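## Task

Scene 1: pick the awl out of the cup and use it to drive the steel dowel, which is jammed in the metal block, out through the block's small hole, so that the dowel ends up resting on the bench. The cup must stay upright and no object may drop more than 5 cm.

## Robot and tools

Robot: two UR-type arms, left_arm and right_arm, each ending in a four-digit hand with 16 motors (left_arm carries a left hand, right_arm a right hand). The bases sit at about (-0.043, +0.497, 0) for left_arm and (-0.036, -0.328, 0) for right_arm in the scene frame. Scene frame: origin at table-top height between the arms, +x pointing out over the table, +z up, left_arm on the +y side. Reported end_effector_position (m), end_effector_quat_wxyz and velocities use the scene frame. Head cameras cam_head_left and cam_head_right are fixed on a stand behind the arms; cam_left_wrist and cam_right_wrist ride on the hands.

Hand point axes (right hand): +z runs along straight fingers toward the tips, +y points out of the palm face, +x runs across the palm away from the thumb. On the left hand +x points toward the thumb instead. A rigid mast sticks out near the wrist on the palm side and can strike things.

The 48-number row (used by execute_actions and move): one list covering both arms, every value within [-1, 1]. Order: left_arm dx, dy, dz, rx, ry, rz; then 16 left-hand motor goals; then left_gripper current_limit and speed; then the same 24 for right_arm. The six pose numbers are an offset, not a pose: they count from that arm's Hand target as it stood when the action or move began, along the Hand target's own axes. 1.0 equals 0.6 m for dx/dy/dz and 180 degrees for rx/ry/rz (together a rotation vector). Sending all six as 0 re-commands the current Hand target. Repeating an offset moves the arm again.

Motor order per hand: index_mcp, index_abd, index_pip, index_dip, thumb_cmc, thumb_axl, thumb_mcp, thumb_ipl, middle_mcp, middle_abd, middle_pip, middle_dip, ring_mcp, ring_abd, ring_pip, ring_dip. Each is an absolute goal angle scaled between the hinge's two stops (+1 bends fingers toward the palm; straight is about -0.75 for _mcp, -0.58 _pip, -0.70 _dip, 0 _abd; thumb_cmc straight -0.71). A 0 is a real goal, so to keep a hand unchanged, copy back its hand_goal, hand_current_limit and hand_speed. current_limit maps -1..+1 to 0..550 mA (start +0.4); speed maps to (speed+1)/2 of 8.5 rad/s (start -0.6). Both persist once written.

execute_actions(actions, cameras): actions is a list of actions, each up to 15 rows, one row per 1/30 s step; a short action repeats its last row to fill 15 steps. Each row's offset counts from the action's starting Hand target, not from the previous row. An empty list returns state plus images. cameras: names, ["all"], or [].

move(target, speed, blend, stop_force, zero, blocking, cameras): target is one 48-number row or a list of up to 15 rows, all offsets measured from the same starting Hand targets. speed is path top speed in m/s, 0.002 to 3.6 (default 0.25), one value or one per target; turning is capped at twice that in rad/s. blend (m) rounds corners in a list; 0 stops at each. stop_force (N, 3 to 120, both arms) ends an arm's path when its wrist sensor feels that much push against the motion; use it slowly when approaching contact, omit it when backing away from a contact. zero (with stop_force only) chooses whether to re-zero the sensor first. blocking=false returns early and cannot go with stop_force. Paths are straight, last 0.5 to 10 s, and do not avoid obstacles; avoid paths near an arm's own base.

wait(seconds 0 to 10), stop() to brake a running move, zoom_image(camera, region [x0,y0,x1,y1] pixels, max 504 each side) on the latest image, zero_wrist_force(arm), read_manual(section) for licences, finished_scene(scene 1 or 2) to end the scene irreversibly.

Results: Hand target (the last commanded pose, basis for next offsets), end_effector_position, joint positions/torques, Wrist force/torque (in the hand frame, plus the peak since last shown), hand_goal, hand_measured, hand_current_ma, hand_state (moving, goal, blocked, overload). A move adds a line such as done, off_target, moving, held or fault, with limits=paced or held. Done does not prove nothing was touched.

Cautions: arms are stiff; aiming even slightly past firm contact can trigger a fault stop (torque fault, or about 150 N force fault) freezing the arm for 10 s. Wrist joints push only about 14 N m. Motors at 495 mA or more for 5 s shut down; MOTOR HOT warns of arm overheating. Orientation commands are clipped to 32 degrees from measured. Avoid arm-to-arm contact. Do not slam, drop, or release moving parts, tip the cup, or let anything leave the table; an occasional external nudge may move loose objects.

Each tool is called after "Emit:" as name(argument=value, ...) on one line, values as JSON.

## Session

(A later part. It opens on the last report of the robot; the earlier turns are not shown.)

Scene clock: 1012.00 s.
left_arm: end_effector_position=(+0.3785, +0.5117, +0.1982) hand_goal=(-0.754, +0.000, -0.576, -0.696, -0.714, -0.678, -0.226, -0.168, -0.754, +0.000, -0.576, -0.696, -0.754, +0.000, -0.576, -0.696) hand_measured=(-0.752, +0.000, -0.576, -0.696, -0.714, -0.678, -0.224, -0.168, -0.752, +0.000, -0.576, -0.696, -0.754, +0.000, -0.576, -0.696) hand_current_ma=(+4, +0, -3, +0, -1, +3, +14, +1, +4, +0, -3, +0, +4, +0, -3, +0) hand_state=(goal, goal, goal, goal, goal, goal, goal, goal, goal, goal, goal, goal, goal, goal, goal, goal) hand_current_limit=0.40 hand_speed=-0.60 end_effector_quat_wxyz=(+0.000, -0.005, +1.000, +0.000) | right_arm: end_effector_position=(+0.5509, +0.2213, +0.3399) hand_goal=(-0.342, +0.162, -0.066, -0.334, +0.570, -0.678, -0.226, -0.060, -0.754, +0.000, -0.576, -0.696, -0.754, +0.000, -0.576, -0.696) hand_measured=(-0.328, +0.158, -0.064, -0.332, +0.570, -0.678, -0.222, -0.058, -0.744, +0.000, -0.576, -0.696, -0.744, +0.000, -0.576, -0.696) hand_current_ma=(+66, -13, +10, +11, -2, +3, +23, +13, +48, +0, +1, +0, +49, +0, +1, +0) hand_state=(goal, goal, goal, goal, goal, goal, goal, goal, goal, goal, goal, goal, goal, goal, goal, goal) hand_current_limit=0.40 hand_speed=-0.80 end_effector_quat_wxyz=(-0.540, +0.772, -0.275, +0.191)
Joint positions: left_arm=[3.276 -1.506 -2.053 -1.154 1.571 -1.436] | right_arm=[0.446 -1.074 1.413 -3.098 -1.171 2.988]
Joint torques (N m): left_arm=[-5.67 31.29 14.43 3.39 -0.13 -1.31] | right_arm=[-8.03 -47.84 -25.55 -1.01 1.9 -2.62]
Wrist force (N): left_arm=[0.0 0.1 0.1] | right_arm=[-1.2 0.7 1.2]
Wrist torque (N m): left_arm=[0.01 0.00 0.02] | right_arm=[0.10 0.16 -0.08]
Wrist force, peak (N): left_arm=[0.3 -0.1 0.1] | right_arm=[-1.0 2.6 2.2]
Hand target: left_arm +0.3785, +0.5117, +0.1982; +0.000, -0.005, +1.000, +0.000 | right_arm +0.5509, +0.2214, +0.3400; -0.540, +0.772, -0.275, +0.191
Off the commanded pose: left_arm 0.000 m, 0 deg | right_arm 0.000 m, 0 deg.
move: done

Emit:
move(target=[[0,0,0,0,0,0,-0.754,0,-0.576,-0.696,-0.714,-0.678,-0.226,-0.168,-0.754,0,-0.576,-0.696,-0.754,0,-0.576,-0.696,0.4,-0.6,0.1635,0.0093,-0.0257,0.0935,-0.09,0.5796,-0.342,0.163,-0.066,-0.333,0.571,-0.677,-0.225,-0.059,-0.754,0,-0.576,-0.696,-0.754,0,-0.576,-0.696,0.4,-0.8],[0,0,0,0,0,0,-0.754,0,-0.576,-0.696,-0.714,-0.678,-0.226,-0.168,-0.754,0,-0.576,-0.696,-0.754,0,-0.576,-0.696,0.4,-0.6,0.1635,0.2412,0.0587,0.0935,-0.09,0.5796,-0.342,0.163,-0.066,-0.333,0.571,-0.677,-0.225,-0.059,-0.754,0,-0.576,-0.696,-0.754,0,-0.576,-0.696,0.4,-0.8]], speed=0.3, cameras=["all"])

Emit:
zoom_image(camera="cam_right_wrist", region=[380, 0, 672, 240])

Emit:
zoom_image(camera="cam_left_wrist", region=[490, 200, 640, 320])

Scene clock: 1026.10 s.
left_arm: end_effector_position=(+0.3785, +0.5117, +0.1982) hand_goal=(-0.754, +0.000, -0.576, -0.696, -0.714, -0.678, -0.226, -0.168, -0.754, +0.000, -0.576, -0.696, -0.754, +0.000, -0.576, -0.696) hand_measured=(-0.752, +0.000, -0.576, -0.696, -0.714, -0.678, -0.224, -0.168, -0.752, +0.000, -0.576, -0.696, -0.754, +0.000, -0.576, -0.696) hand_current_ma=(+4, +0, -3, +0, -1, +3, +14, +1, +4, +0, -3, +0, +4, +0, -3, +0) hand_state=(goal, goal, goal, goal, goal, goal, goal, goal, goal, goal, goal, goal, goal, goal, goal, goal) hand_current_limit=0.40 hand_speed=-0.60 end_effector_quat_wxyz=(+0.000, -0.005, +1.000, +0.000) | right_arm: end_effector_position=(+0.6157, +0.1467, +0.2022) hand_goal=(-0.342, +0.162, -0.066, -0.334, +0.570, -0.678, -0.226, -0.060, -0.754, +0.000, -0.576, -0.696, -0.754, +0.000, -0.576, -0.696) hand_measured=(-0.342, +0.166, -0.064, -0.332, +0.580, -0.678, -0.224, -0.058, -0.756, +0.004, -0.576, -0.696, -0.756, +0.004, -0.576, -0.696) hand_current_ma=(-3, +11, +6, +10, +45, +3, +9, +12, -7, +16, -1, +0, -6, +16, -1, +0) hand_state=(goal, goal, goal, goal, goal, goal, goal, goal, goal, goal, goal, goal, goal, goal, goal, goal) hand_current_limit=0.40 hand_speed=-0.80 end_effector_quat_wxyz=(+0.602, -0.199, +0.680, +0.368)
Joint positions: left_arm=[3.276 -1.506 -2.053 -1.154 1.571 -1.436] | right_arm=[0.193 -0.533 1.485 -4.089 -0.946 4.974]
Joint torques (N m): left_arm=[-4.68 31.56 16.88 3.08 0.32 -1.4] | right_arm=[-0.71 -54.15 -14.76 -1.58 0.04 -0.04]
Wrist force (N): left_arm=[0.0 0.0 0.1] | right_arm=[-0.1 -2.2 0.5]
Wrist torque (N m): left_arm=[-0.01 0.00 0.02] | right_arm=[-0.34 -0.18 -0.08]
Wrist force, peak (N): left_arm=[0.1 0.0 0.4] | right_arm=[13.3 -5.3 0.4]
Hand target: left_arm +0.3785, +0.5117, +0.1982; +0.000, -0.005, +1.000, +0.000 | right_arm +0.6157, +0.1467, +0.2022; +0.602, -0.199, +0.680, +0.368 (not the last commanded pose)
Off the commanded pose: left_arm 0.000 m, 0 deg | right_arm 0.010 m, 0 deg.
FORCE FAULT: contact force on the right arm reached its limit, and that arm stopped. The contact can be on any part of that arm, not only on its tool. That arm's remaining commands of this call were not run. That arm is still stopped at the end of this call. That arm stays stopped for about 10 more seconds. Until then a move that you send moves the other arm only, and its call returns only when the move has ended. Once the stop has ended, the next robot result says so. If the stop ends while you think or write, that arm runs what you send next, counted from a new Hand target: where the arm stands when the stop ends. While its stop runs, that arm, its gripper or tool too, takes no new command. Until it ends, the stop uses up actions while you think or wait. An arm that is not stopped still takes commands.
move: fault (right_arm)
camera_calibration:
cam_left_wrist: T_world_to_cam=[[0.795447, -0.606, 0.00526713, -0.0314012], [-0.379976, -0.491955, 0.783325, 0.179444], [-0.472104, -0.625095, -0.62159, 0.744537], [0, 0, 0, 1]] pos_world=[0.444661, 0.534655, 0.322399]
cam_right_wrist: T_world_to_cam=[[-0.274722, 0.238268, 0.931534, -0.015536], [-0.0823063, -0.971082, 0.224111, 0.0865663], [0.957995, -0.0151031, 0.286388, -0.525408], [0, 0, 0, 1]] pos_world=[0.506195, 0.0798294, 0.145543]

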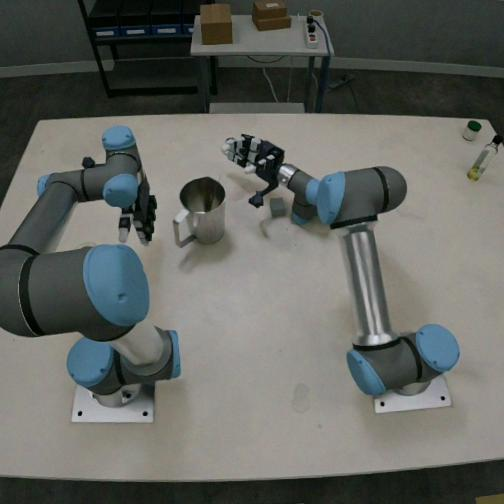

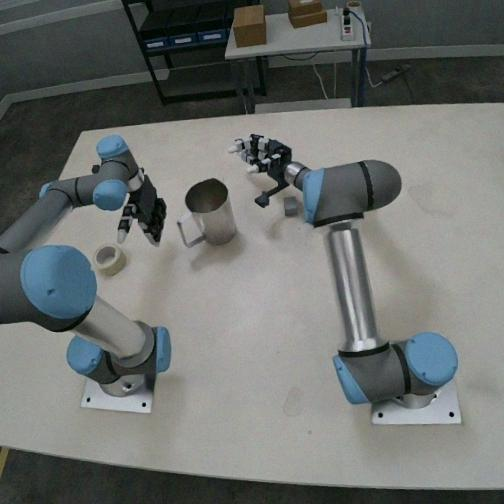

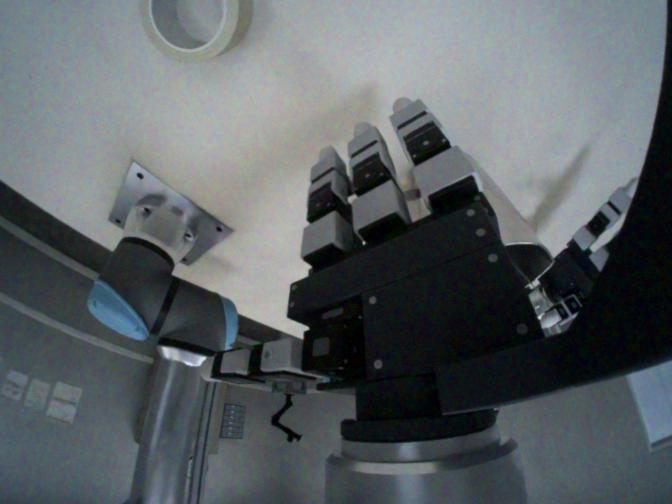

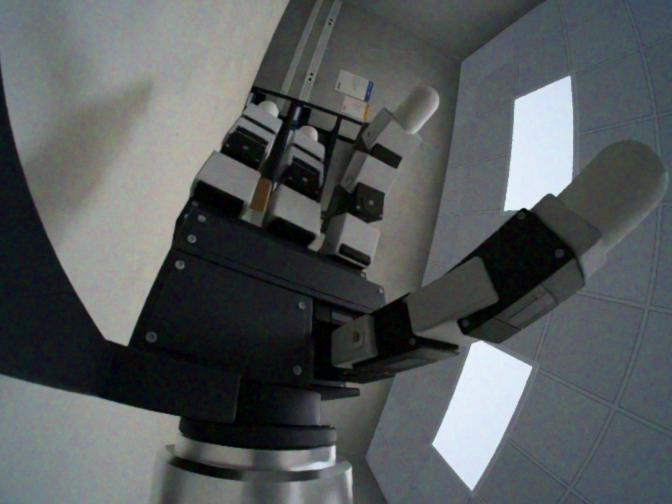

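Scaled by 1.726 from the camera's 672x504 image, which has a finer 960x720 frame.

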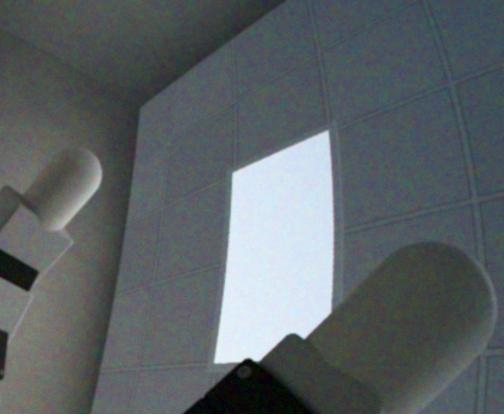

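Scaled by 3.360 from the camera's 672x504 image, which has a finer 960x720 frame.

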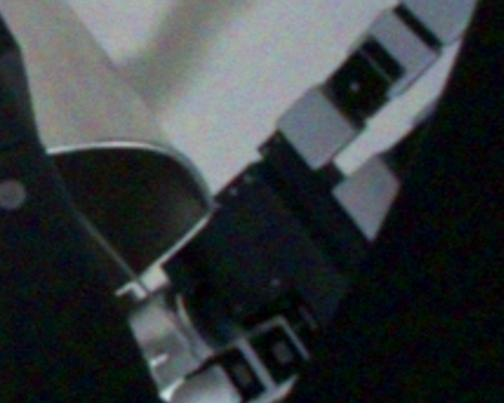

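Emit:
move(target=[0,0,0,0,0,0,-0.754,0,-0.576,-0.696,-0.714,-0.678,-0.226,-0.168,-0.754,0,-0.576,-0.696,-0.754,0,-0.576,-0.696,0.4,-0.6,-0.2415,0.0647,0,0,0,0,-0.754,0,-0.576,-0.696,-0.428,-0.677,-0.225,-0.059,-0.754,0,-0.576,-0.696,-0.754,0,-0.576,-0.696,0.4,-0.7], speed=0.15, cameras=["all"])

Scene clock: 1193.27 s.
left_arm: end_effector_position=(+0.3785, +0.5117, +0.1982) hand_goal=(-0.754, +0.000, -0.576, -0.696, -0.714, -0.678, -0.226, -0.168, -0.754, +0.000, -0.576, -0.696, -0.754, +0.000, -0.576, -0.696) hand_measured=(-0.752, +0.000, -0.576, -0.696, -0.714, -0.678, -0.224, -0.168, -0.752, +0.000, -0.576, -0.696, -0.754, +0.000, -0.576, -0.696) hand_current_ma=(+4, +0, -3, +0, -1, +3, +14, +1, +4, +0, -3, +0, +4, +0, -3, +0) hand_state=(goal, goal, goal, goal, goal, goal, goal, goal, goal, goal, goal, goal, goal, goal, goal, goal) hand_current_limit=0.40 hand_speed=-0.60 end_effector_quat_wxyz=(+0.000, -0.005, +1.000, +0.000) | right_arm: end_effector_position=(+0.6163, +0.1468, +0.3522) hand_goal=(-0.754, +0.000, -0.576, -0.696, -0.428, -0.678, -0.226, -0.060, -0.754, +0.000, -0.576, -0.696, -0.754, +0.000, -0.576, -0.696) hand_measured=(-0.754, +0.010, -0.574, -0.694, -0.426, -0.678, -0.224, -0.058, -0.756, +0.004, -0.576, -0.696, -0.756, +0.004, -0.576, -0.696) hand_current_ma=(-3, +41, +8, +13, +13, +3, +9, +12, -7, +16, -1, +0, -6, +16, -1, +0) hand_state=(goal, goal, goal, goal, goal, goal, goal, goal, goal, goal, goal, goal, goal, goal, goal, goal) hand_current_limit=0.40 hand_speed=-0.70 end_effector_quat_wxyz=(+0.602, -0.199, +0.680, +0.368)
Joint positions: left_arm=[3.276 -1.506 -2.053 -1.154 1.571 -1.436] | right_arm=[0.194 -0.795 1.508 -3.851 -0.946 4.974]
Joint torques (N m): left_arm=[-5.46 30.6 16.91 3.13 0.86 -0.92] | right_arm=[10.95 -59.2 -9.88 -0.64 -2.19 -2.45]
Wrist force (N): left_arm=[0.0 -0.1 0.0] | right_arm=[-0.2 -2.4 0.8]
Wrist torque (N m): left_arm=[0.00 0.00 0.02] | right_arm=[-0.37 -0.18 0.00]
Wrist force, peak (N): left_arm=[0.5 0.1 0.1] | right_arm=[1.2 -2.9 0.7]
Hand target: left_arm +0.3785, +0.5117, +0.1982; +0.000, -0.005, +1.000, +0.000 | right_arm +0.6163, +0.1468, +0.3522; +0.602, -0.199, +0.680, +0.368
Off the commanded pose: left_arm 0.000 m, 0 deg | right_arm 0.000 m, 0 deg.
FORCE FAULT, CONTINUED: the right arm's stop, for the force fault that an earlier result reported, is over. The rest of the stop counts as 19 of the actions that you can send in this scene. The stop ended before this call began, so that arm ran this call's commands, counted from a new Hand target: where the arm stood when the stop ended.
move: done
camera_calibration:
cam_left_wrist: T_world_to_cam=[[0.795447, -0.606, 0.00526713, -0.0314012], [-0.379976, -0.491955, 0.783325, 0.179444], [-0.472104, -0.625095, -0.62159, 0.744537], [0, 0, 0, 1]] pos_world=[0.444661, 0.534655, 0.322399]
cam_right_wrist: T_world_to_cam=[[-0.274909, 0.238207, 0.931495, -0.154944], [-0.0824318, -0.971095, 0.224006, 0.0533114], [0.95793, -0.0152036, 0.286599, -0.568931], [0, 0, 0, 1]] pos_world=[0.506795, 0.0800295, 0.295443]

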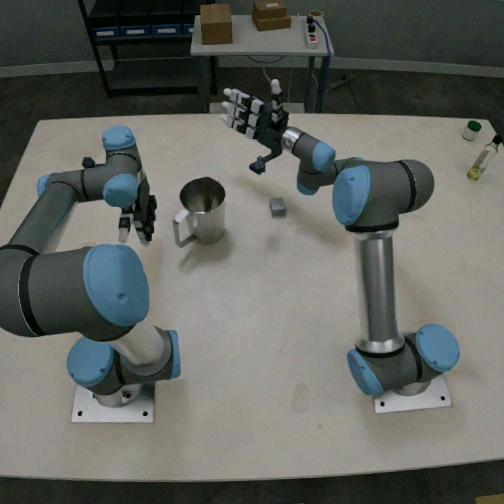

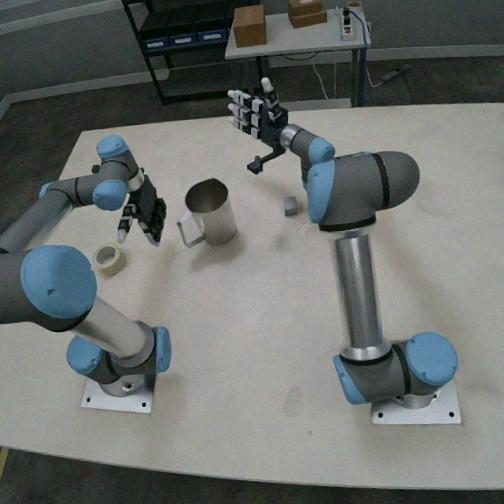

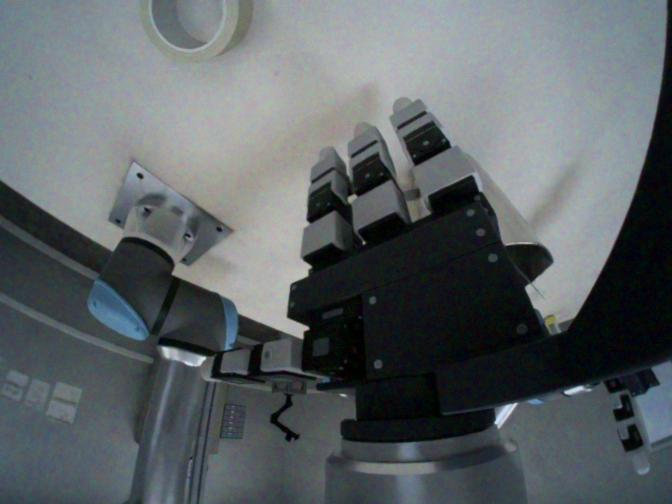

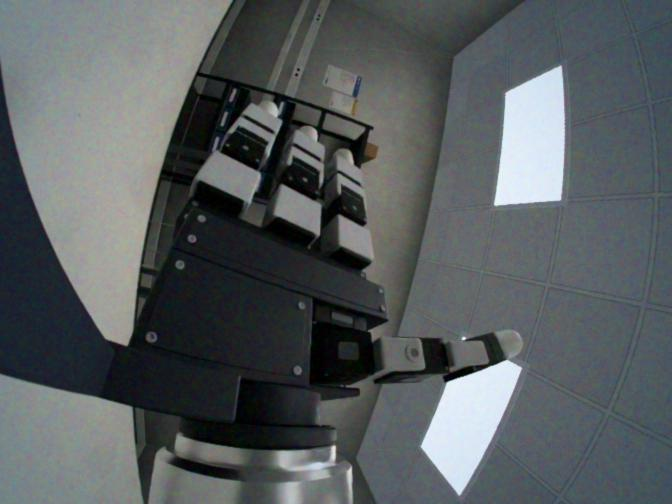

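Emit:
move(target=[0,0,0,0,0,0,-0.754,0,-0.576,-0.696,-0.714,-0.678,-0.226,-0.168,-0.754,0,-0.576,-0.696,-0.754,0,-0.576,-0.696,0.4,-0.6,0,0,0,-0.0926,0.077,-0.4365,-0.754,0,-0.576,-0.696,-0.714,-0.677,0.584,-0.06,-0.754,0,-0.576,-0.696,-0.754,0,-0.576,-0.696,0.0,-0.8], speed=0.3, cameras=["all"])

Emit:
zoom_image(camera="cam_right_wrist", region=[280, 130, 520, 400])

Scene clock: 1211.57 s.
left_arm: end_effector_position=(+0.3785, +0.5117, +0.1982) hand_goal=(-0.754, +0.000, -0.576, -0.696, -0.714, -0.678, -0.226, -0.168, -0.754, +0.000, -0.576, -0.696, -0.754, +0.000, -0.576, -0.696) hand_measured=(-0.752, +0.000, -0.576, -0.696, -0.714, -0.678, -0.224, -0.168, -0.752, +0.000, -0.576, -0.696, -0.754, +0.000, -0.576, -0.696) hand_current_ma=(+4, +0, -3, +0, -1, +3, +14, +1, +4, +0, -3, +0, +4, +0, -3, +0) hand_state=(goal, goal, goal, goal, goal, goal, goal, goal, goal, goal, goal, goal, goal, goal, goal, goal) hand_current_limit=0.40 hand_speed=-0.60 end_effector_quat_wxyz=(+0.000, -0.005, +1.000, +0.000) | right_arm: end_effector_position=(+0.6163, +0.1469, +0.3524) hand_goal=(-0.754, +0.000, -0.576, -0.696, -0.714, -0.678, +0.584, -0.060, -0.754, +0.000, -0.576, -0.696, -0.754, +0.000, -0.576, -0.696) hand_measured=(-0.748, +0.006, -0.574, -0.694, -0.712, -0.676, +0.586, -0.058, -0.746, +0.004, -0.576, -0.696, -0.746, +0.004, -0.576, -0.696) hand_current_ma=(+32, +26, +8, +13, +8, +9, +8, +12, +34, +16, -1, +0, +34, +16, -1, +0) hand_state=(goal, goal, goal, goal, goal, goal, goal, goal, goal, goal, goal, goal, goal, goal, goal, goal) hand_current_limit=0.00 hand_speed=-0.80 end_effector_quat_wxyz=(-0.586, +0.700, -0.407, +0.031) end_effector_velocity=(+0.000, -0.001, -0.001) end_effector_angular_velocity=(-0.004, -0.003, +0.001)
Joint positions: left_arm=[3.276 -1.506 -2.053 -1.154 1.571 -1.436] | right_arm=[0.217 -1.004 1.33 -3.045 -0.859 3.329]
Joint velocities: left_arm=[within noise] | right_arm=[0 0 0 0.002 0 -0.006]
Joint torques (N m): left_arm=[-5.84 31.5 16.99 3.08 0.89 -1.23] | right_arm=[-11.65 -42.58 -15.43 -1.4 2.52 -2.38]
Wrist force (N): left_arm=[0.1 0.1 0.0] | right_arm=[-1.0 -0.1 1.3]
Wrist torque (N m): left_arm=[0.01 -0.01 0.03] | right_arm=[-0.06 0.08 -0.14]
Wrist force, peak (N): left_arm=[-0.1 0.0 0.4] | right_arm=[-0.2 -2.6 0.9]
Hand target: left_arm +0.3785, +0.5117, +0.1982; +0.000, -0.005, +1.000, +0.000 | right_arm +0.6163, +0.1468, +0.3522; -0.586, +0.700, -0.407, +0.031
Off the commanded pose: left_arm 0.000 m, 0 deg | right_arm 0.000 m, 0 deg.
move: done
camera_calibration:
cam_left_wrist: T_world_to_cam=[[0.795447, -0.606, 0.00526713, -0.0314012], [-0.379976, -0.491955, 0.783325, 0.179444], [-0.472104, -0.625095, -0.62159, 0.744537], [0, 0, 0, 1]] pos_world=[0.444661, 0.534655, 0.322399]
cam_right_wrist: T_world_to_cam=[[-0.858792, 0.489911, -0.149879, 0.548667], [-0.375249, -0.402326, 0.835058, -0.0650437], [0.348804, 0.773383, 0.529353, -0.394986], [0, 0, 0, 1]] pos_world=[0.584556, 0.010509, 0.345636]

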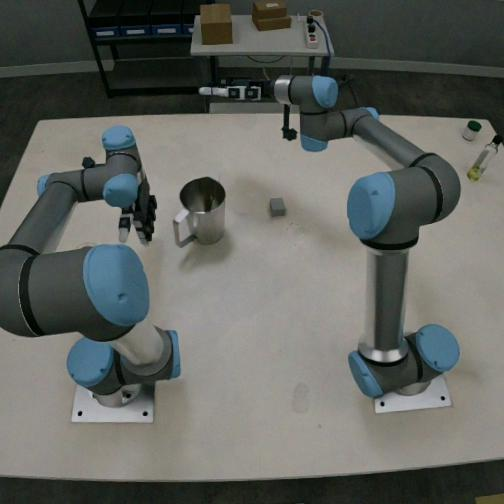

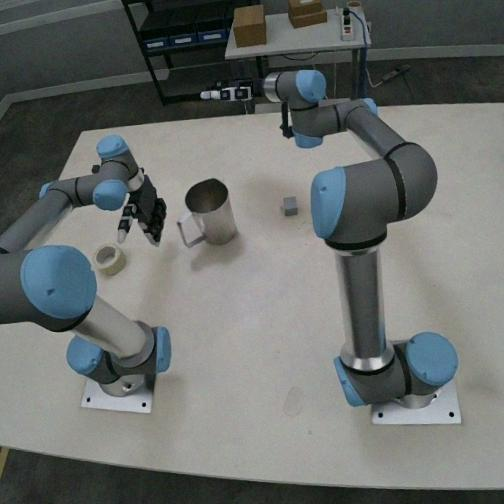

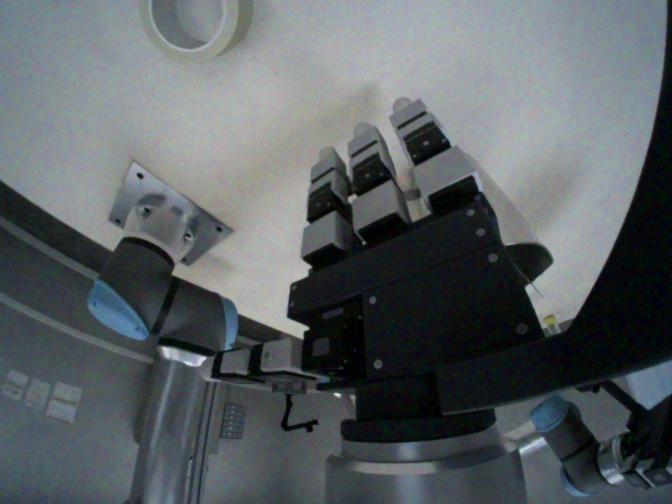

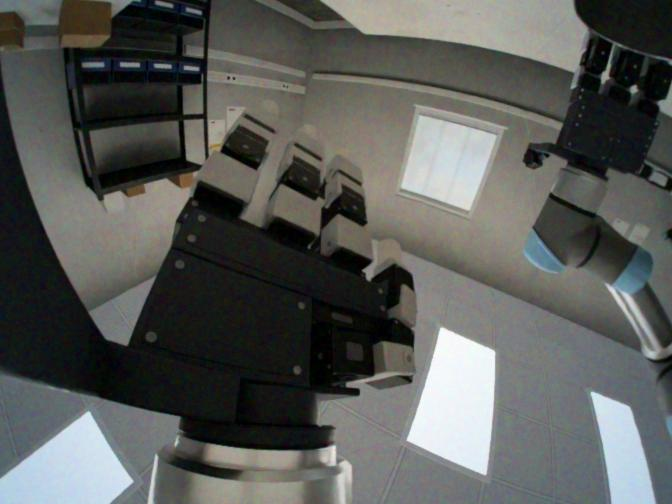

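Scaled by 1.867 from the camera's 672x504 image, which has a finer 960x720 frame.

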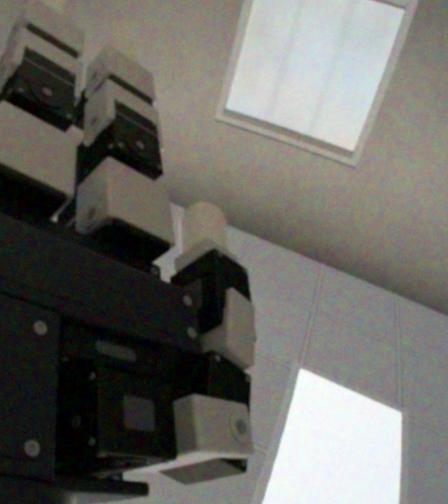

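Emit:
move(target=[0,0,0,0,0,0,-0.754,0,-0.576,-0.696,-0.714,-0.678,-0.226,-0.168,-0.754,0,-0.576,-0.696,-0.754,0,-0.576,-0.696,0.4,-0.6,0,0,0,0,0,0,-0.754,0,-0.576,-0.696,-0.714,-0.677,0.7,0.15,-0.754,0,-0.576,-0.696,-0.754,0,-0.576,-0.696,0.0,-0.85], speed=0.3, cameras=["cam_right_wrist"])

Emit:
zoom_image(camera="cam_right_wrist", region=[280, 130, 460, 330])

Scene clock: 1220.10 s.
left_arm: end_effector_position=(+0.3785, +0.5117, +0.1982) hand_goal=(-0.754, +0.000, -0.576, -0.696, -0.714, -0.678, -0.226, -0.168, -0.754, +0.000, -0.576, -0.696, -0.754, +0.000, -0.576, -0.696) hand_measured=(-0.752, +0.000, -0.576, -0.696, -0.714, -0.678, -0.224, -0.168, -0.752, +0.000, -0.576, -0.696, -0.754, +0.000, -0.576, -0.696) hand_current_ma=(+4, +0, -3, +0, -1, +3, +14, +1, +4, +0, -3, +0, +4, +0, -3, +0) hand_state=(goal, goal, goal, goal, goal, goal, goal, goal, goal, goal, goal, goal, goal, goal, goal, goal) hand_current_limit=0.40 hand_speed=-0.60 end_effector_quat_wxyz=(+0.000, -0.005, +1.000, +0.000) | right_arm: end_effector_position=(+0.6163, +0.1468, +0.3522) hand_goal=(-0.754, +0.000, -0.576, -0.696, -0.714, -0.678, +0.700, +0.150, -0.754, +0.000, -0.576, -0.696, -0.754, +0.000, -0.576, -0.696) hand_measured=(-0.746, +0.006, -0.574, -0.694, -0.712, -0.676, +0.658, +0.014, -0.746, +0.004, -0.576, -0.696, -0.746, +0.004, -0.576, -0.696) hand_current_ma=(+35, +26, +8, +13, +8, +10, -257, -275, +34, +16, -1, +0, +34, +16, -1, +0) hand_state=(goal, goal, goal, goal, goal, goal, blocked, blocked, goal, goal, goal, goal, goal, goal, goal, goal) hand_current_limit=0.00 hand_speed=-0.85 end_effector_quat_wxyz=(-0.586, +0.700, -0.407, +0.031)
Joint positions: left_arm=[3.276 -1.506 -2.053 -1.154 1.571 -1.436] | right_arm=[0.217 -1.004 1.331 -3.044 -0.859 3.328]
Joint torques (N m): left_arm=[-5.6 31.68 16.86 2.84 0.79 -1.2] | right_arm=[-11.03 -42.24 -15.45 -1.99 -0.77 -1.66]
Wrist force (N): left_arm=[0.0 0.2 0.2] | right_arm=[-1.0 0.1 1.2]
Wrist torque (N m): left_arm=[0.00 0.01 0.01] | right_arm=[-0.03 0.08 -0.11]
Wrist force, peak (N): left_arm=[0.4 -0.1 0.1] | right_arm=[-1.0 0.0 1.6]
Hand target: left_arm +0.3785, +0.5117, +0.1982; +0.000, -0.005, +1.000, +0.000 | right_arm +0.6163, +0.1468, +0.3522; -0.586, +0.700, -0.407, +0.031
Off the commanded pose: left_arm 0.000 m, 0 deg | right_arm 0.000 m, 0 deg.
move: done
camera_calibration:
cam_right_wrist: T_world_to_cam=[[-0.858794, 0.489871, -0.149997, 0.548744], [-0.375219, -0.402061, 0.835199, -0.06507], [0.348832, 0.773546, 0.529096, -0.394786], [0, 0, 0, 1]] pos_world=[0.584556, 0.0104097, 0.345536]
Images, in order (width x height): cam_right_wrist 672x504.

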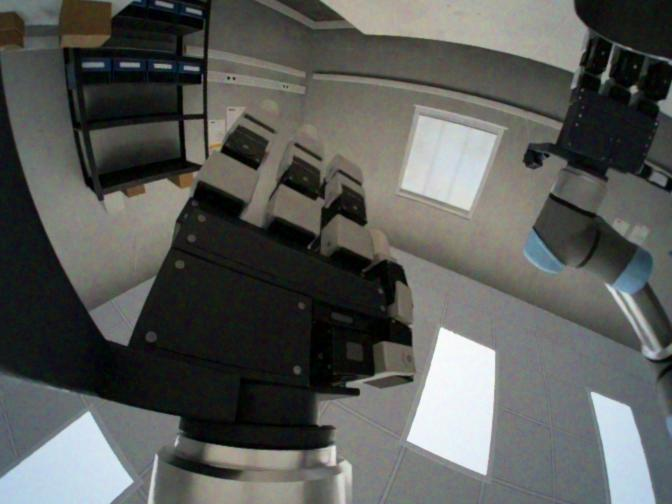

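Scaled by 2.520 from the camera's 672x504 image, which has a finer 960x720 frame.

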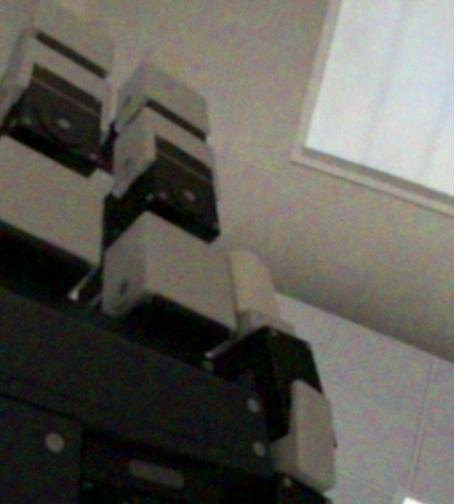

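Emit:
move(target=[[0,0,0,0,0,0,-0.754,0,-0.576,-0.696,-0.714,-0.678,-0.226,-0.168,-0.754,0,-0.576,-0.696,-0.754,0,-0.576,-0.696,0.4,-0.6,0.0623,0.2882,0.0037,0,0,0,-0.754,0,-0.576,-0.696,-0.714,-0.677,0.1,-0.168,-0.754,0,-0.576,-0.696,-0.754,0,-0.576,-0.696,0.4,-0.7],[0,0,0,0,0,0,-0.754,0,-0.576,-0.696,-0.714,-0.678,-0.226,-0.168,-0.754,0,-0.576,-0.696,-0.754,0,-0.576,-0.696,0.4,-0.6,0.1055,0.373,0.0345,0,0,0,-0.754,0,-0.576,-0.696,-0.714,-0.677,0.1,-0.168,-0.754,0,-0.576,-0.696,-0.754,0,-0.576,-0.696,0.4,-0.7]], speed=0.2, cameras=["all"])

Emit:
zoom_image(camera="cam_right_wrist", region=[320, 0, 672, 330])

Emit:
zoom_image(camera="cam_left_wrist", region=[490, 180, 672, 320])

Emit:
zoom_image(camera="cam_head_left", region=[150, 120, 310, 250])

Scene clock: 1282.60 s.
left_arm: end_effector_position=(+0.3785, +0.5117, +0.1982) hand_goal=(-0.754, +0.000, -0.576, -0.696, -0.714, -0.678, -0.226, -0.168, -0.754, +0.000, -0.576, -0.696, -0.754, +0.000, -0.576, -0.696) hand_measured=(-0.752, +0.000, -0.576, -0.696, -0.714, -0.678, -0.224, -0.168, -0.752, +0.000, -0.576, -0.696, -0.754, +0.000, -0.576, -0.696) hand_current_ma=(+4, +0, -3, +0, -1, +3, +14, +1, +4, +0, -3, +0, +4, +0, -3, +0) hand_state=(goal, goal, goal, goal, goal, goal, goal, goal, goal, goal, goal, goal, goal, goal, goal, goal) hand_current_limit=0.40 hand_speed=-0.60 end_effector_quat_wxyz=(+0.000, -0.005, +1.000, +0.000) | right_arm: end_effector_position=(+0.5499, +0.1289, +0.1292) hand_goal=(-0.754, +0.000, -0.576, -0.696, -0.714, -0.678, +0.100, -0.168, -0.754, +0.000, -0.576, -0.696, -0.754, +0.000, -0.576, -0.696) hand_measured=(-0.746, +0.006, -0.574, -0.694, -0.708, -0.676, +0.106, -0.164, -0.746, +0.004, -0.576, -0.696, -0.744, +0.004, -0.576, -0.696) hand_current_ma=(+40, +24, +8, +13, +25, +10, +31, +20, +43, +16, +0, +0, +44, +16, +0, +0) hand_state=(goal, goal, goal, goal, goal, goal, goal, goal, goal, goal, goal, goal, goal, goal, goal, goal) hand_current_limit=0.40 hand_speed=-0.70 end_effector_quat_wxyz=(-0.586, +0.700, -0.407, +0.031)
Joint positions: left_arm=[3.276 -1.506 -2.053 -1.154 1.571 -1.436] | right_arm=[0.213 -0.836 1.731 -3.611 -0.855 3.326]
Joint torques (N m): left_arm=[-4.83 29.54 16.87 3.02 1.16 -0.95] | right_arm=[-3.21 -41.66 -18.93 -3.6 2.84 2.09]
Wrist force (N): left_arm=[0.0 -0.1 0.0] | right_arm=[-0.9 0.2 1.4]
Wrist torque (N m): left_arm=[-0.01 0.01 0.02] | right_arm=[-0.02 0.07 -0.11]
Wrist force, peak (N): left_arm=[0.1 -0.3 0.2] | right_arm=[-1.4 -2.0 1.3]
Hand target: left_arm +0.3785, +0.5117, +0.1982; +0.000, -0.005, +1.000, +0.000 | right_arm +0.5499, +0.1290, +0.1291; -0.586, +0.700, -0.407, +0.031
Off the commanded pose: left_arm 0.000 m, 0 deg | right_arm 0.000 m, 0 deg.
move: done
camera_calibration:
cam_left_wrist: T_world_to_cam=[[0.795447, -0.606, 0.00526713, -0.0314012], [-0.379976, -0.491955, 0.783325, 0.179444], [-0.472104, -0.625095, -0.62159, 0.744537], [0, 0, 0, 1]] pos_world=[0.444661, 0.534655, 0.322399]
cam_right_wrist: T_world_to_cam=[[-0.858789, 0.489883, -0.14999, 0.467035], [-0.375248, -0.402125, 0.835155, 0.0890881], [0.348813, 0.773505, 0.529168, -0.239788], [0, 0, 0, 1]] pos_world=[0.518156, -0.0074905, 0.122536]

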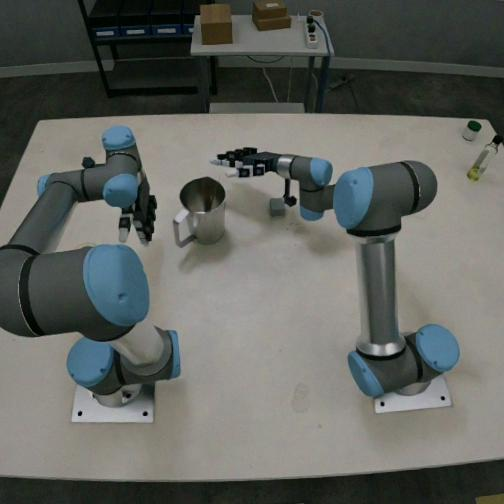

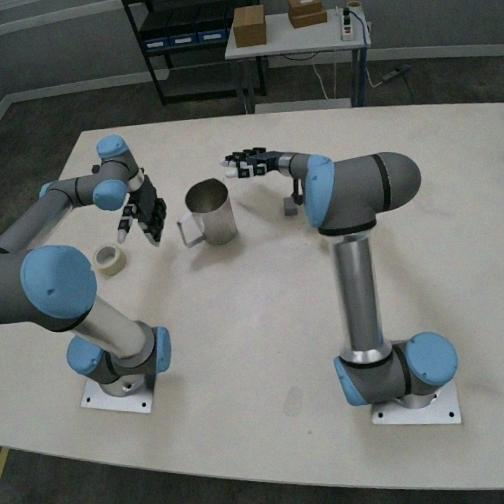

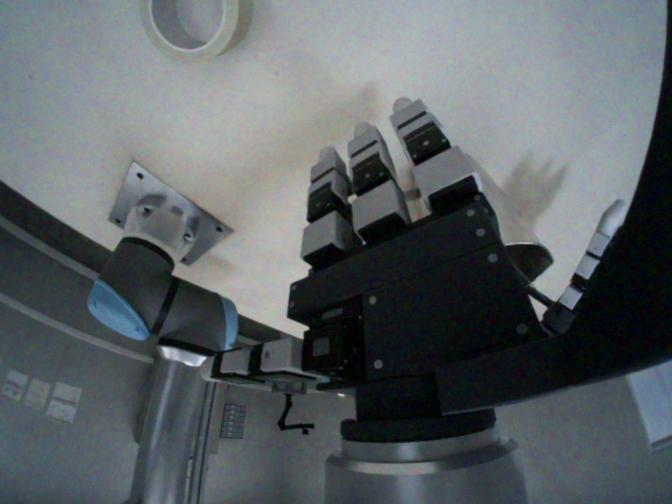

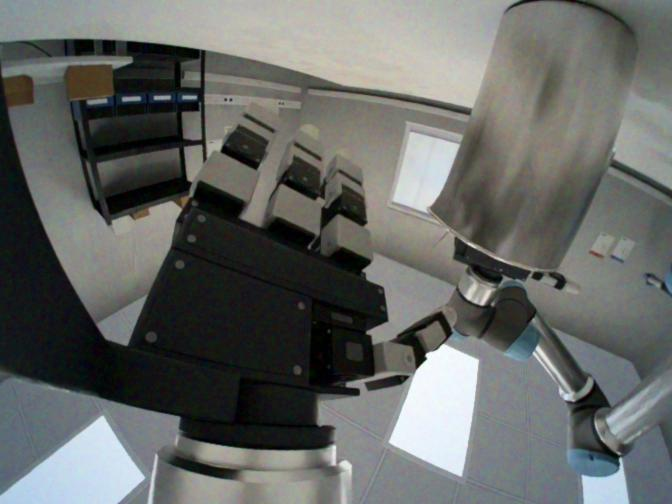

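Scaled by 1.432 from the camera's 672x504 image, which has a finer 960x720 frame.

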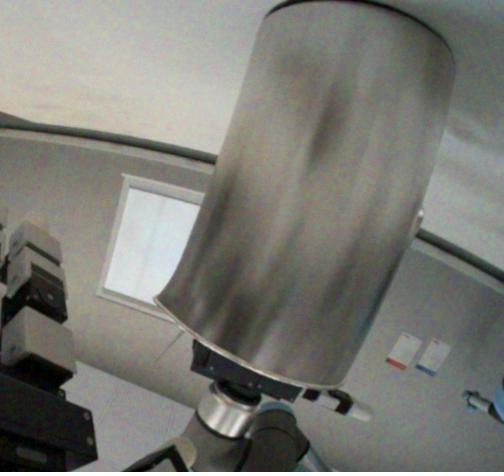

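Scaled by 2.769 from the camera's 672x504 image, which has a finer 960x720 frame.

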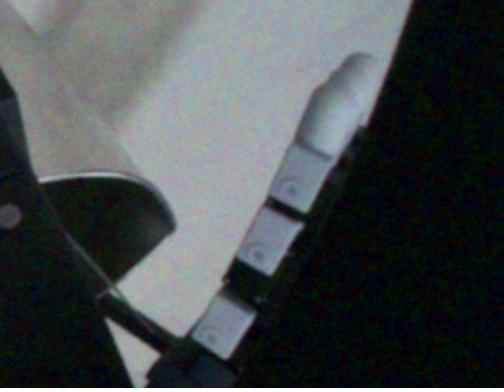

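Scaled by 3.150 from the camera's 504x504 image, which has a finer 720x720 frame.

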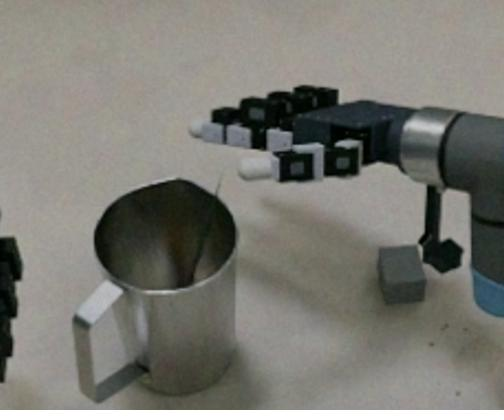

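Emit:
move(target=[0,0,0,0,0,0,-0.754,0,-0.576,-0.696,-0.714,-0.678,-0.226,-0.168,-0.754,0,-0.576,-0.696,-0.754,0,-0.576,-0.696,0.4,-0.6,-0.097,0.0415,0.0145,0,0,0,-0.754,0,-0.576,-0.696,-0.714,-0.677,0.1,-0.168,-0.754,0,-0.576,-0.696,-0.754,0,-0.576,-0.696,0.4,-0.7], speed=0.08, stop_force=5, cameras=["all"])

Emit:
zoom_image(camera="cam_right_wrist", region=[320, 100, 560, 330])

Emit:
zoom_image(camera="cam_left_wrist", region=[490, 200, 630, 330])

Emit:
zoom_image(camera="cam_head_left", region=[160, 120, 280, 240])

Scene clock: 1299.77 s.
left_arm: end_effector_position=(+0.3785, +0.5117, +0.1982) hand_goal=(-0.754, +0.000, -0.576, -0.696, -0.714, -0.678, -0.226, -0.168, -0.754, +0.000, -0.576, -0.696, -0.754, +0.000, -0.576, -0.696) hand_measured=(-0.752, +0.000, -0.576, -0.696, -0.714, -0.678, -0.224, -0.168, -0.752, +0.000, -0.576, -0.696, -0.754, +0.000, -0.576, -0.696) hand_current_ma=(+4, +0, -3, +0, -1, +3, +14, +1, +4, +0, -3, +0, +4, +0, -3, +0) hand_state=(goal, goal, goal, goal, goal, goal, goal, goal, goal, goal, goal, goal, goal, goal, goal, goal) hand_current_limit=0.40 hand_speed=-0.60 end_effector_quat_wxyz=(+0.000, -0.005, +1.000, +0.000) | right_arm: end_effector_position=(+0.5023, +0.1717, +0.1305) hand_goal=(-0.754, +0.000, -0.576, -0.696, -0.714, -0.678, +0.100, -0.168, -0.754, +0.000, -0.576, -0.696, -0.754, +0.000, -0.576, -0.696) hand_measured=(-0.746, +0.006, -0.574, -0.694, -0.708, -0.676, +0.106, -0.164, -0.746, +0.004, -0.576, -0.696, -0.744, +0.004, -0.576, -0.696) hand_current_ma=(+40, +24, +8, +13, +25, +10, +31, +20, +43, +16, +0, +0, +44, +16, +0, +0) hand_state=(goal, goal, goal, goal, goal, goal, goal, goal, goal, goal, goal, goal, goal, goal, goal, goal) hand_current_limit=0.40 hand_speed=-0.70 end_effector_quat_wxyz=(-0.586, +0.700, -0.407, +0.031)
Joint positions: left_arm=[3.276 -1.506 -2.053 -1.154 1.571 -1.436] | right_arm=[0.31 -0.863 1.789 -3.672 -0.944 3.375]
Joint torques (N m): left_arm=[-5.01 28.57 16.71 2.64 1.28 -0.95] | right_arm=[-10.87 -37.98 -23.25 -1.94 2.12 -2.4]
Wrist force (N): left_arm=[0.1 0.1 0.0] | right_arm=[-0.8 0.2 1.1]
Wrist torque (N m): left_arm=[0.02 -0.01 0.02] | right_arm=[0.00 0.05 -0.11]
Wrist force, peak (N): left_arm=[0.3 0.2 -0.1] | right_arm=[-1.8 0.4 1.5]
Hand target: left_arm +0.3785, +0.5117, +0.1982; +0.000, -0.005, +1.000, +0.000 | right_arm +0.5024, +0.1716, +0.1305; -0.586, +0.700, -0.407, +0.031
Off the commanded pose: left_arm 0.000 m, 0 deg | right_arm 0.000 m, 0 deg.
move: done
camera_calibration:
cam_left_wrist: T_world_to_cam=[[0.795447, -0.606, 0.00526713, -0.0314012], [-0.379976, -0.491955, 0.783325, 0.179444], [-0.472104, -0.625095, -0.62159, 0.744537], [0, 0, 0, 1]] pos_world=[0.444661, 0.534655, 0.322399]
cam_right_wrist: T_world_to_cam=[[-0.858794, 0.489871, -0.149997, 0.405524], [-0.375219, -0.402061, 0.835199, 0.0873274], [0.348832, 0.773546, 0.529096, -0.256938], [0, 0, 0, 1]] pos_world=[0.470656, 0.0352097, 0.123836]

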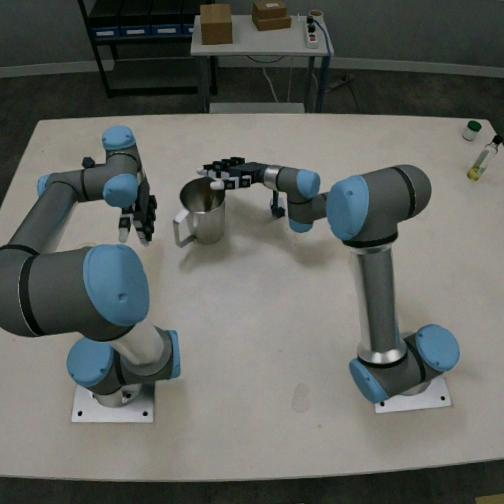

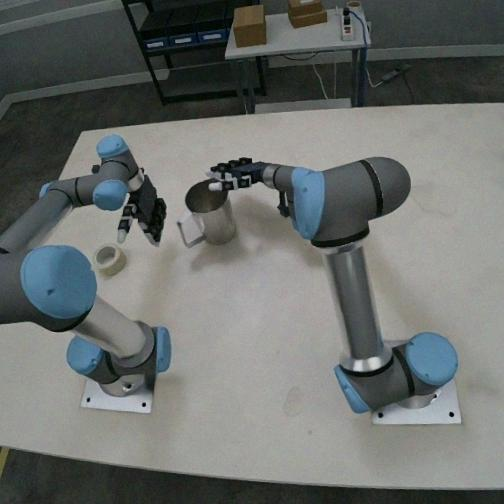

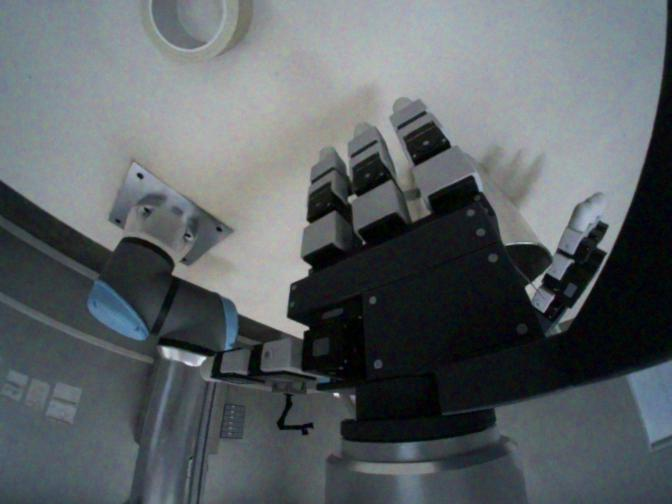

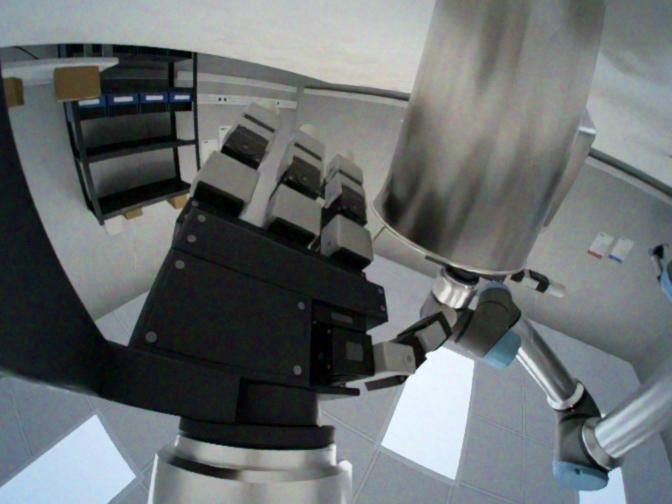

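Scaled by 2.100 from the camera's 672x504 image, which has a finer 960x720 frame.

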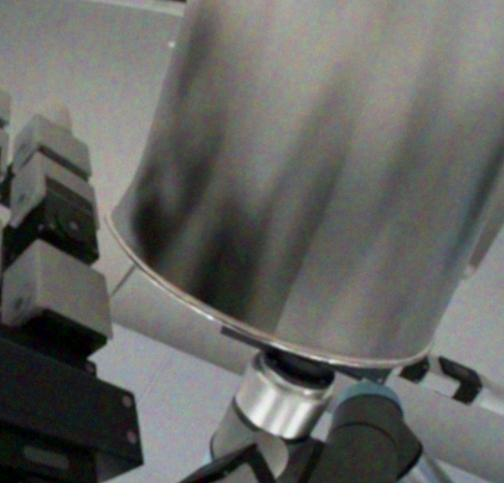

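Scaled by 3.600 from the camera's 672x504 image, which has a finer 960x720 frame.

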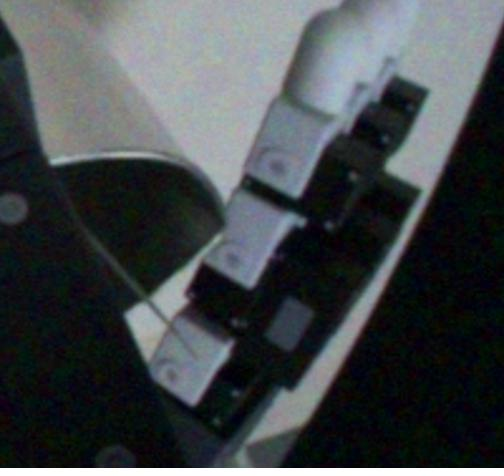

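Scaled by 4.200 from the camera's 504x504 image, which has a finer 720x720 frame.

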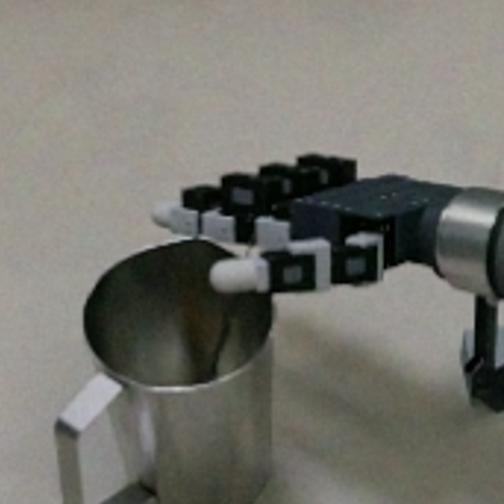

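Emit:
move(target=[0,0,0,0,0,0,-0.754,0,-0.576,-0.696,-0.714,-0.678,-0.226,-0.168,-0.754,0,-0.576,-0.696,-0.754,0,-0.576,-0.696,0.4,-0.6,-0.0142,0.0048,0.0017,0,0,0,-0.754,0,-0.576,-0.696,-0.714,-0.677,0.1,-0.168,-0.754,0,-0.576,-0.696,-0.754,0,-0.576,-0.696,0.4,-0.8], speed=0.03, stop_force=4, cameras=["cam_right_wrist","cam_left_wrist"])

Emit:
zoom_image(camera="cam_right_wrist", region=[320, 180, 440, 300])

Emit:
zoom_image(camera="cam_left_wrist", region=[490, 230, 610, 330])

Scene clock: 1318.53 s.
left_arm: end_effector_position=(+0.3785, +0.5117, +0.1982) hand_goal=(-0.754, +0.000, -0.576, -0.696, -0.714, -0.678, -0.226, -0.168, -0.754, +0.000, -0.576, -0.696, -0.754, +0.000, -0.576, -0.696) hand_measured=(-0.752, +0.000, -0.576, -0.696, -0.714, -0.678, -0.224, -0.168, -0.752, +0.000, -0.576, -0.696, -0.754, +0.000, -0.576, -0.696) hand_current_ma=(+4, +0, -3, +0, -1, +3, +14, +1, +4, +0, -3, +0, +4, +0, -3, +0) hand_state=(goal, goal, goal, goal, goal, goal, goal, goal, goal, goal, goal, goal, goal, goal, goal, goal) hand_current_limit=0.40 hand_speed=-0.60 end_effector_quat_wxyz=(+0.000, -0.005, +1.000, +0.000) | right_arm: end_effector_position=(+0.4957, +0.1777, +0.1315) hand_goal=(-0.754, +0.000, -0.576, -0.696, -0.714, -0.678, +0.100, -0.168, -0.754, +0.000, -0.576, -0.696, -0.754, +0.000, -0.576, -0.696) hand_measured=(-0.746, +0.006, -0.574, -0.694, -0.708, -0.676, +0.106, -0.164, -0.746, +0.004, -0.576, -0.696, -0.744, +0.004, -0.576, -0.696) hand_current_ma=(+40, +24, +8, +13, +25, +10, +31, +20, +43, +16, +0, +0, +44, +16, +0, +0) hand_state=(goal, goal, goal, goal, goal, goal, goal, goal, goal, goal, goal, goal, goal, goal, goal, goal) hand_current_limit=0.40 hand_speed=-0.80 end_effector_quat_wxyz=(-0.586, +0.700, -0.407, +0.031)
Joint positions: left_arm=[3.276 -1.506 -2.053 -1.154 1.571 -1.436] | right_arm=[0.324 -0.868 1.796 -3.678 -0.957 3.382]
Joint torques (N m): left_arm=[-5.27 30.23 16.68 2.81 1.38 -0.9] | right_arm=[-10.29 -38.82 -22.5 -1.06 3.2 -2.3]
Wrist force (N): left_arm=[-0.1 -0.2 0.0] | right_arm=[0.3 0.0 1.8]
Wrist torque (N m): left_arm=[-0.03 0.02 0.01] | right_arm=[-0.08 0.09 -0.07]
Wrist force, peak (N): left_arm=[0.4 -0.1 0.2] | right_arm=[0.5 -0.1 2.0]
Hand target: left_arm +0.3785, +0.5117, +0.1982; +0.000, -0.005, +1.000, +0.000 | right_arm +0.4957, +0.1777, +0.1315; -0.586, +0.700, -0.407, +0.031
Off the commanded pose: left_arm 0.000 m, 0 deg | right_arm 0.000 m, 0 deg.
move: done
camera_calibration:
cam_left_wrist: T_world_to_cam=[[0.795447, -0.606, 0.00526713, -0.0314012], [-0.379976, -0.491955, 0.783325, 0.179444], [-0.472104, -0.625095, -0.62159, 0.744537], [0, 0, 0, 1]] pos_world=[0.444661, 0.534655, 0.322399]
cam_right_wrist: T_world_to_cam=[[-0.858789, 0.489883, -0.14999, 0.396977], [-0.375248, -0.402125, 0.835155, 0.0864123], [0.348813, 0.773505, 0.529168, -0.259769], [0, 0, 0, 1]] pos_world=[0.463956, 0.0412095, 0.124836]
Images, in order (width x height): cam_left_wrist 672x504, cam_right_wrist 672x504.

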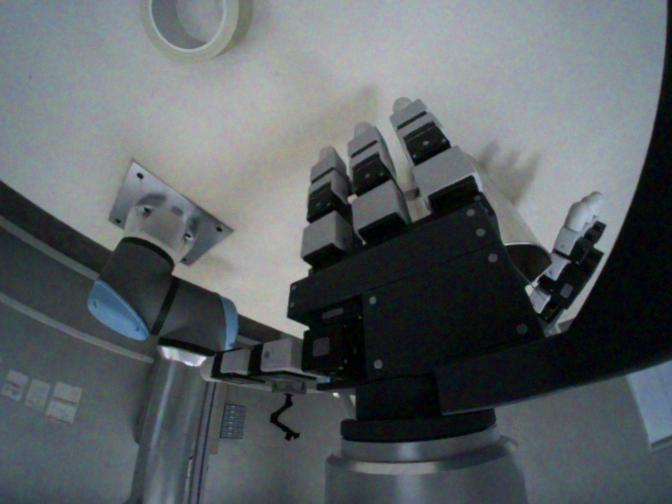

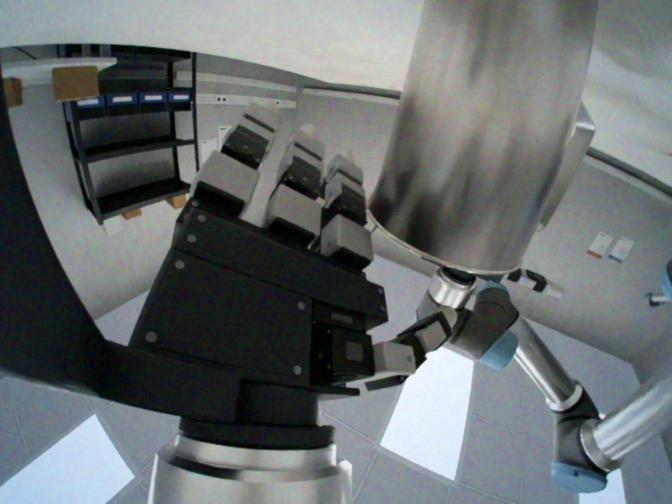

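Scaled by 4.200 from the camera's 672x504 image, which has a finer 960x720 frame.

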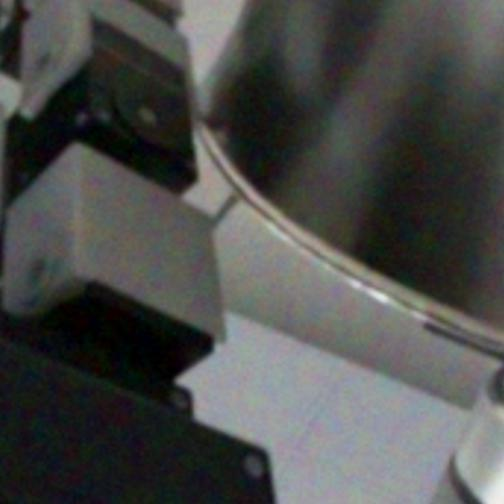

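Scaled by 4.200 from the camera's 672x504 image, which has a finer 960x720 frame.

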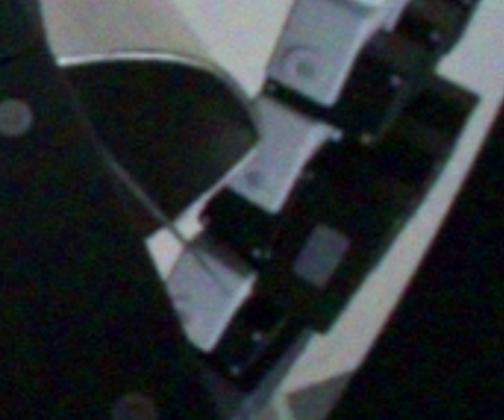

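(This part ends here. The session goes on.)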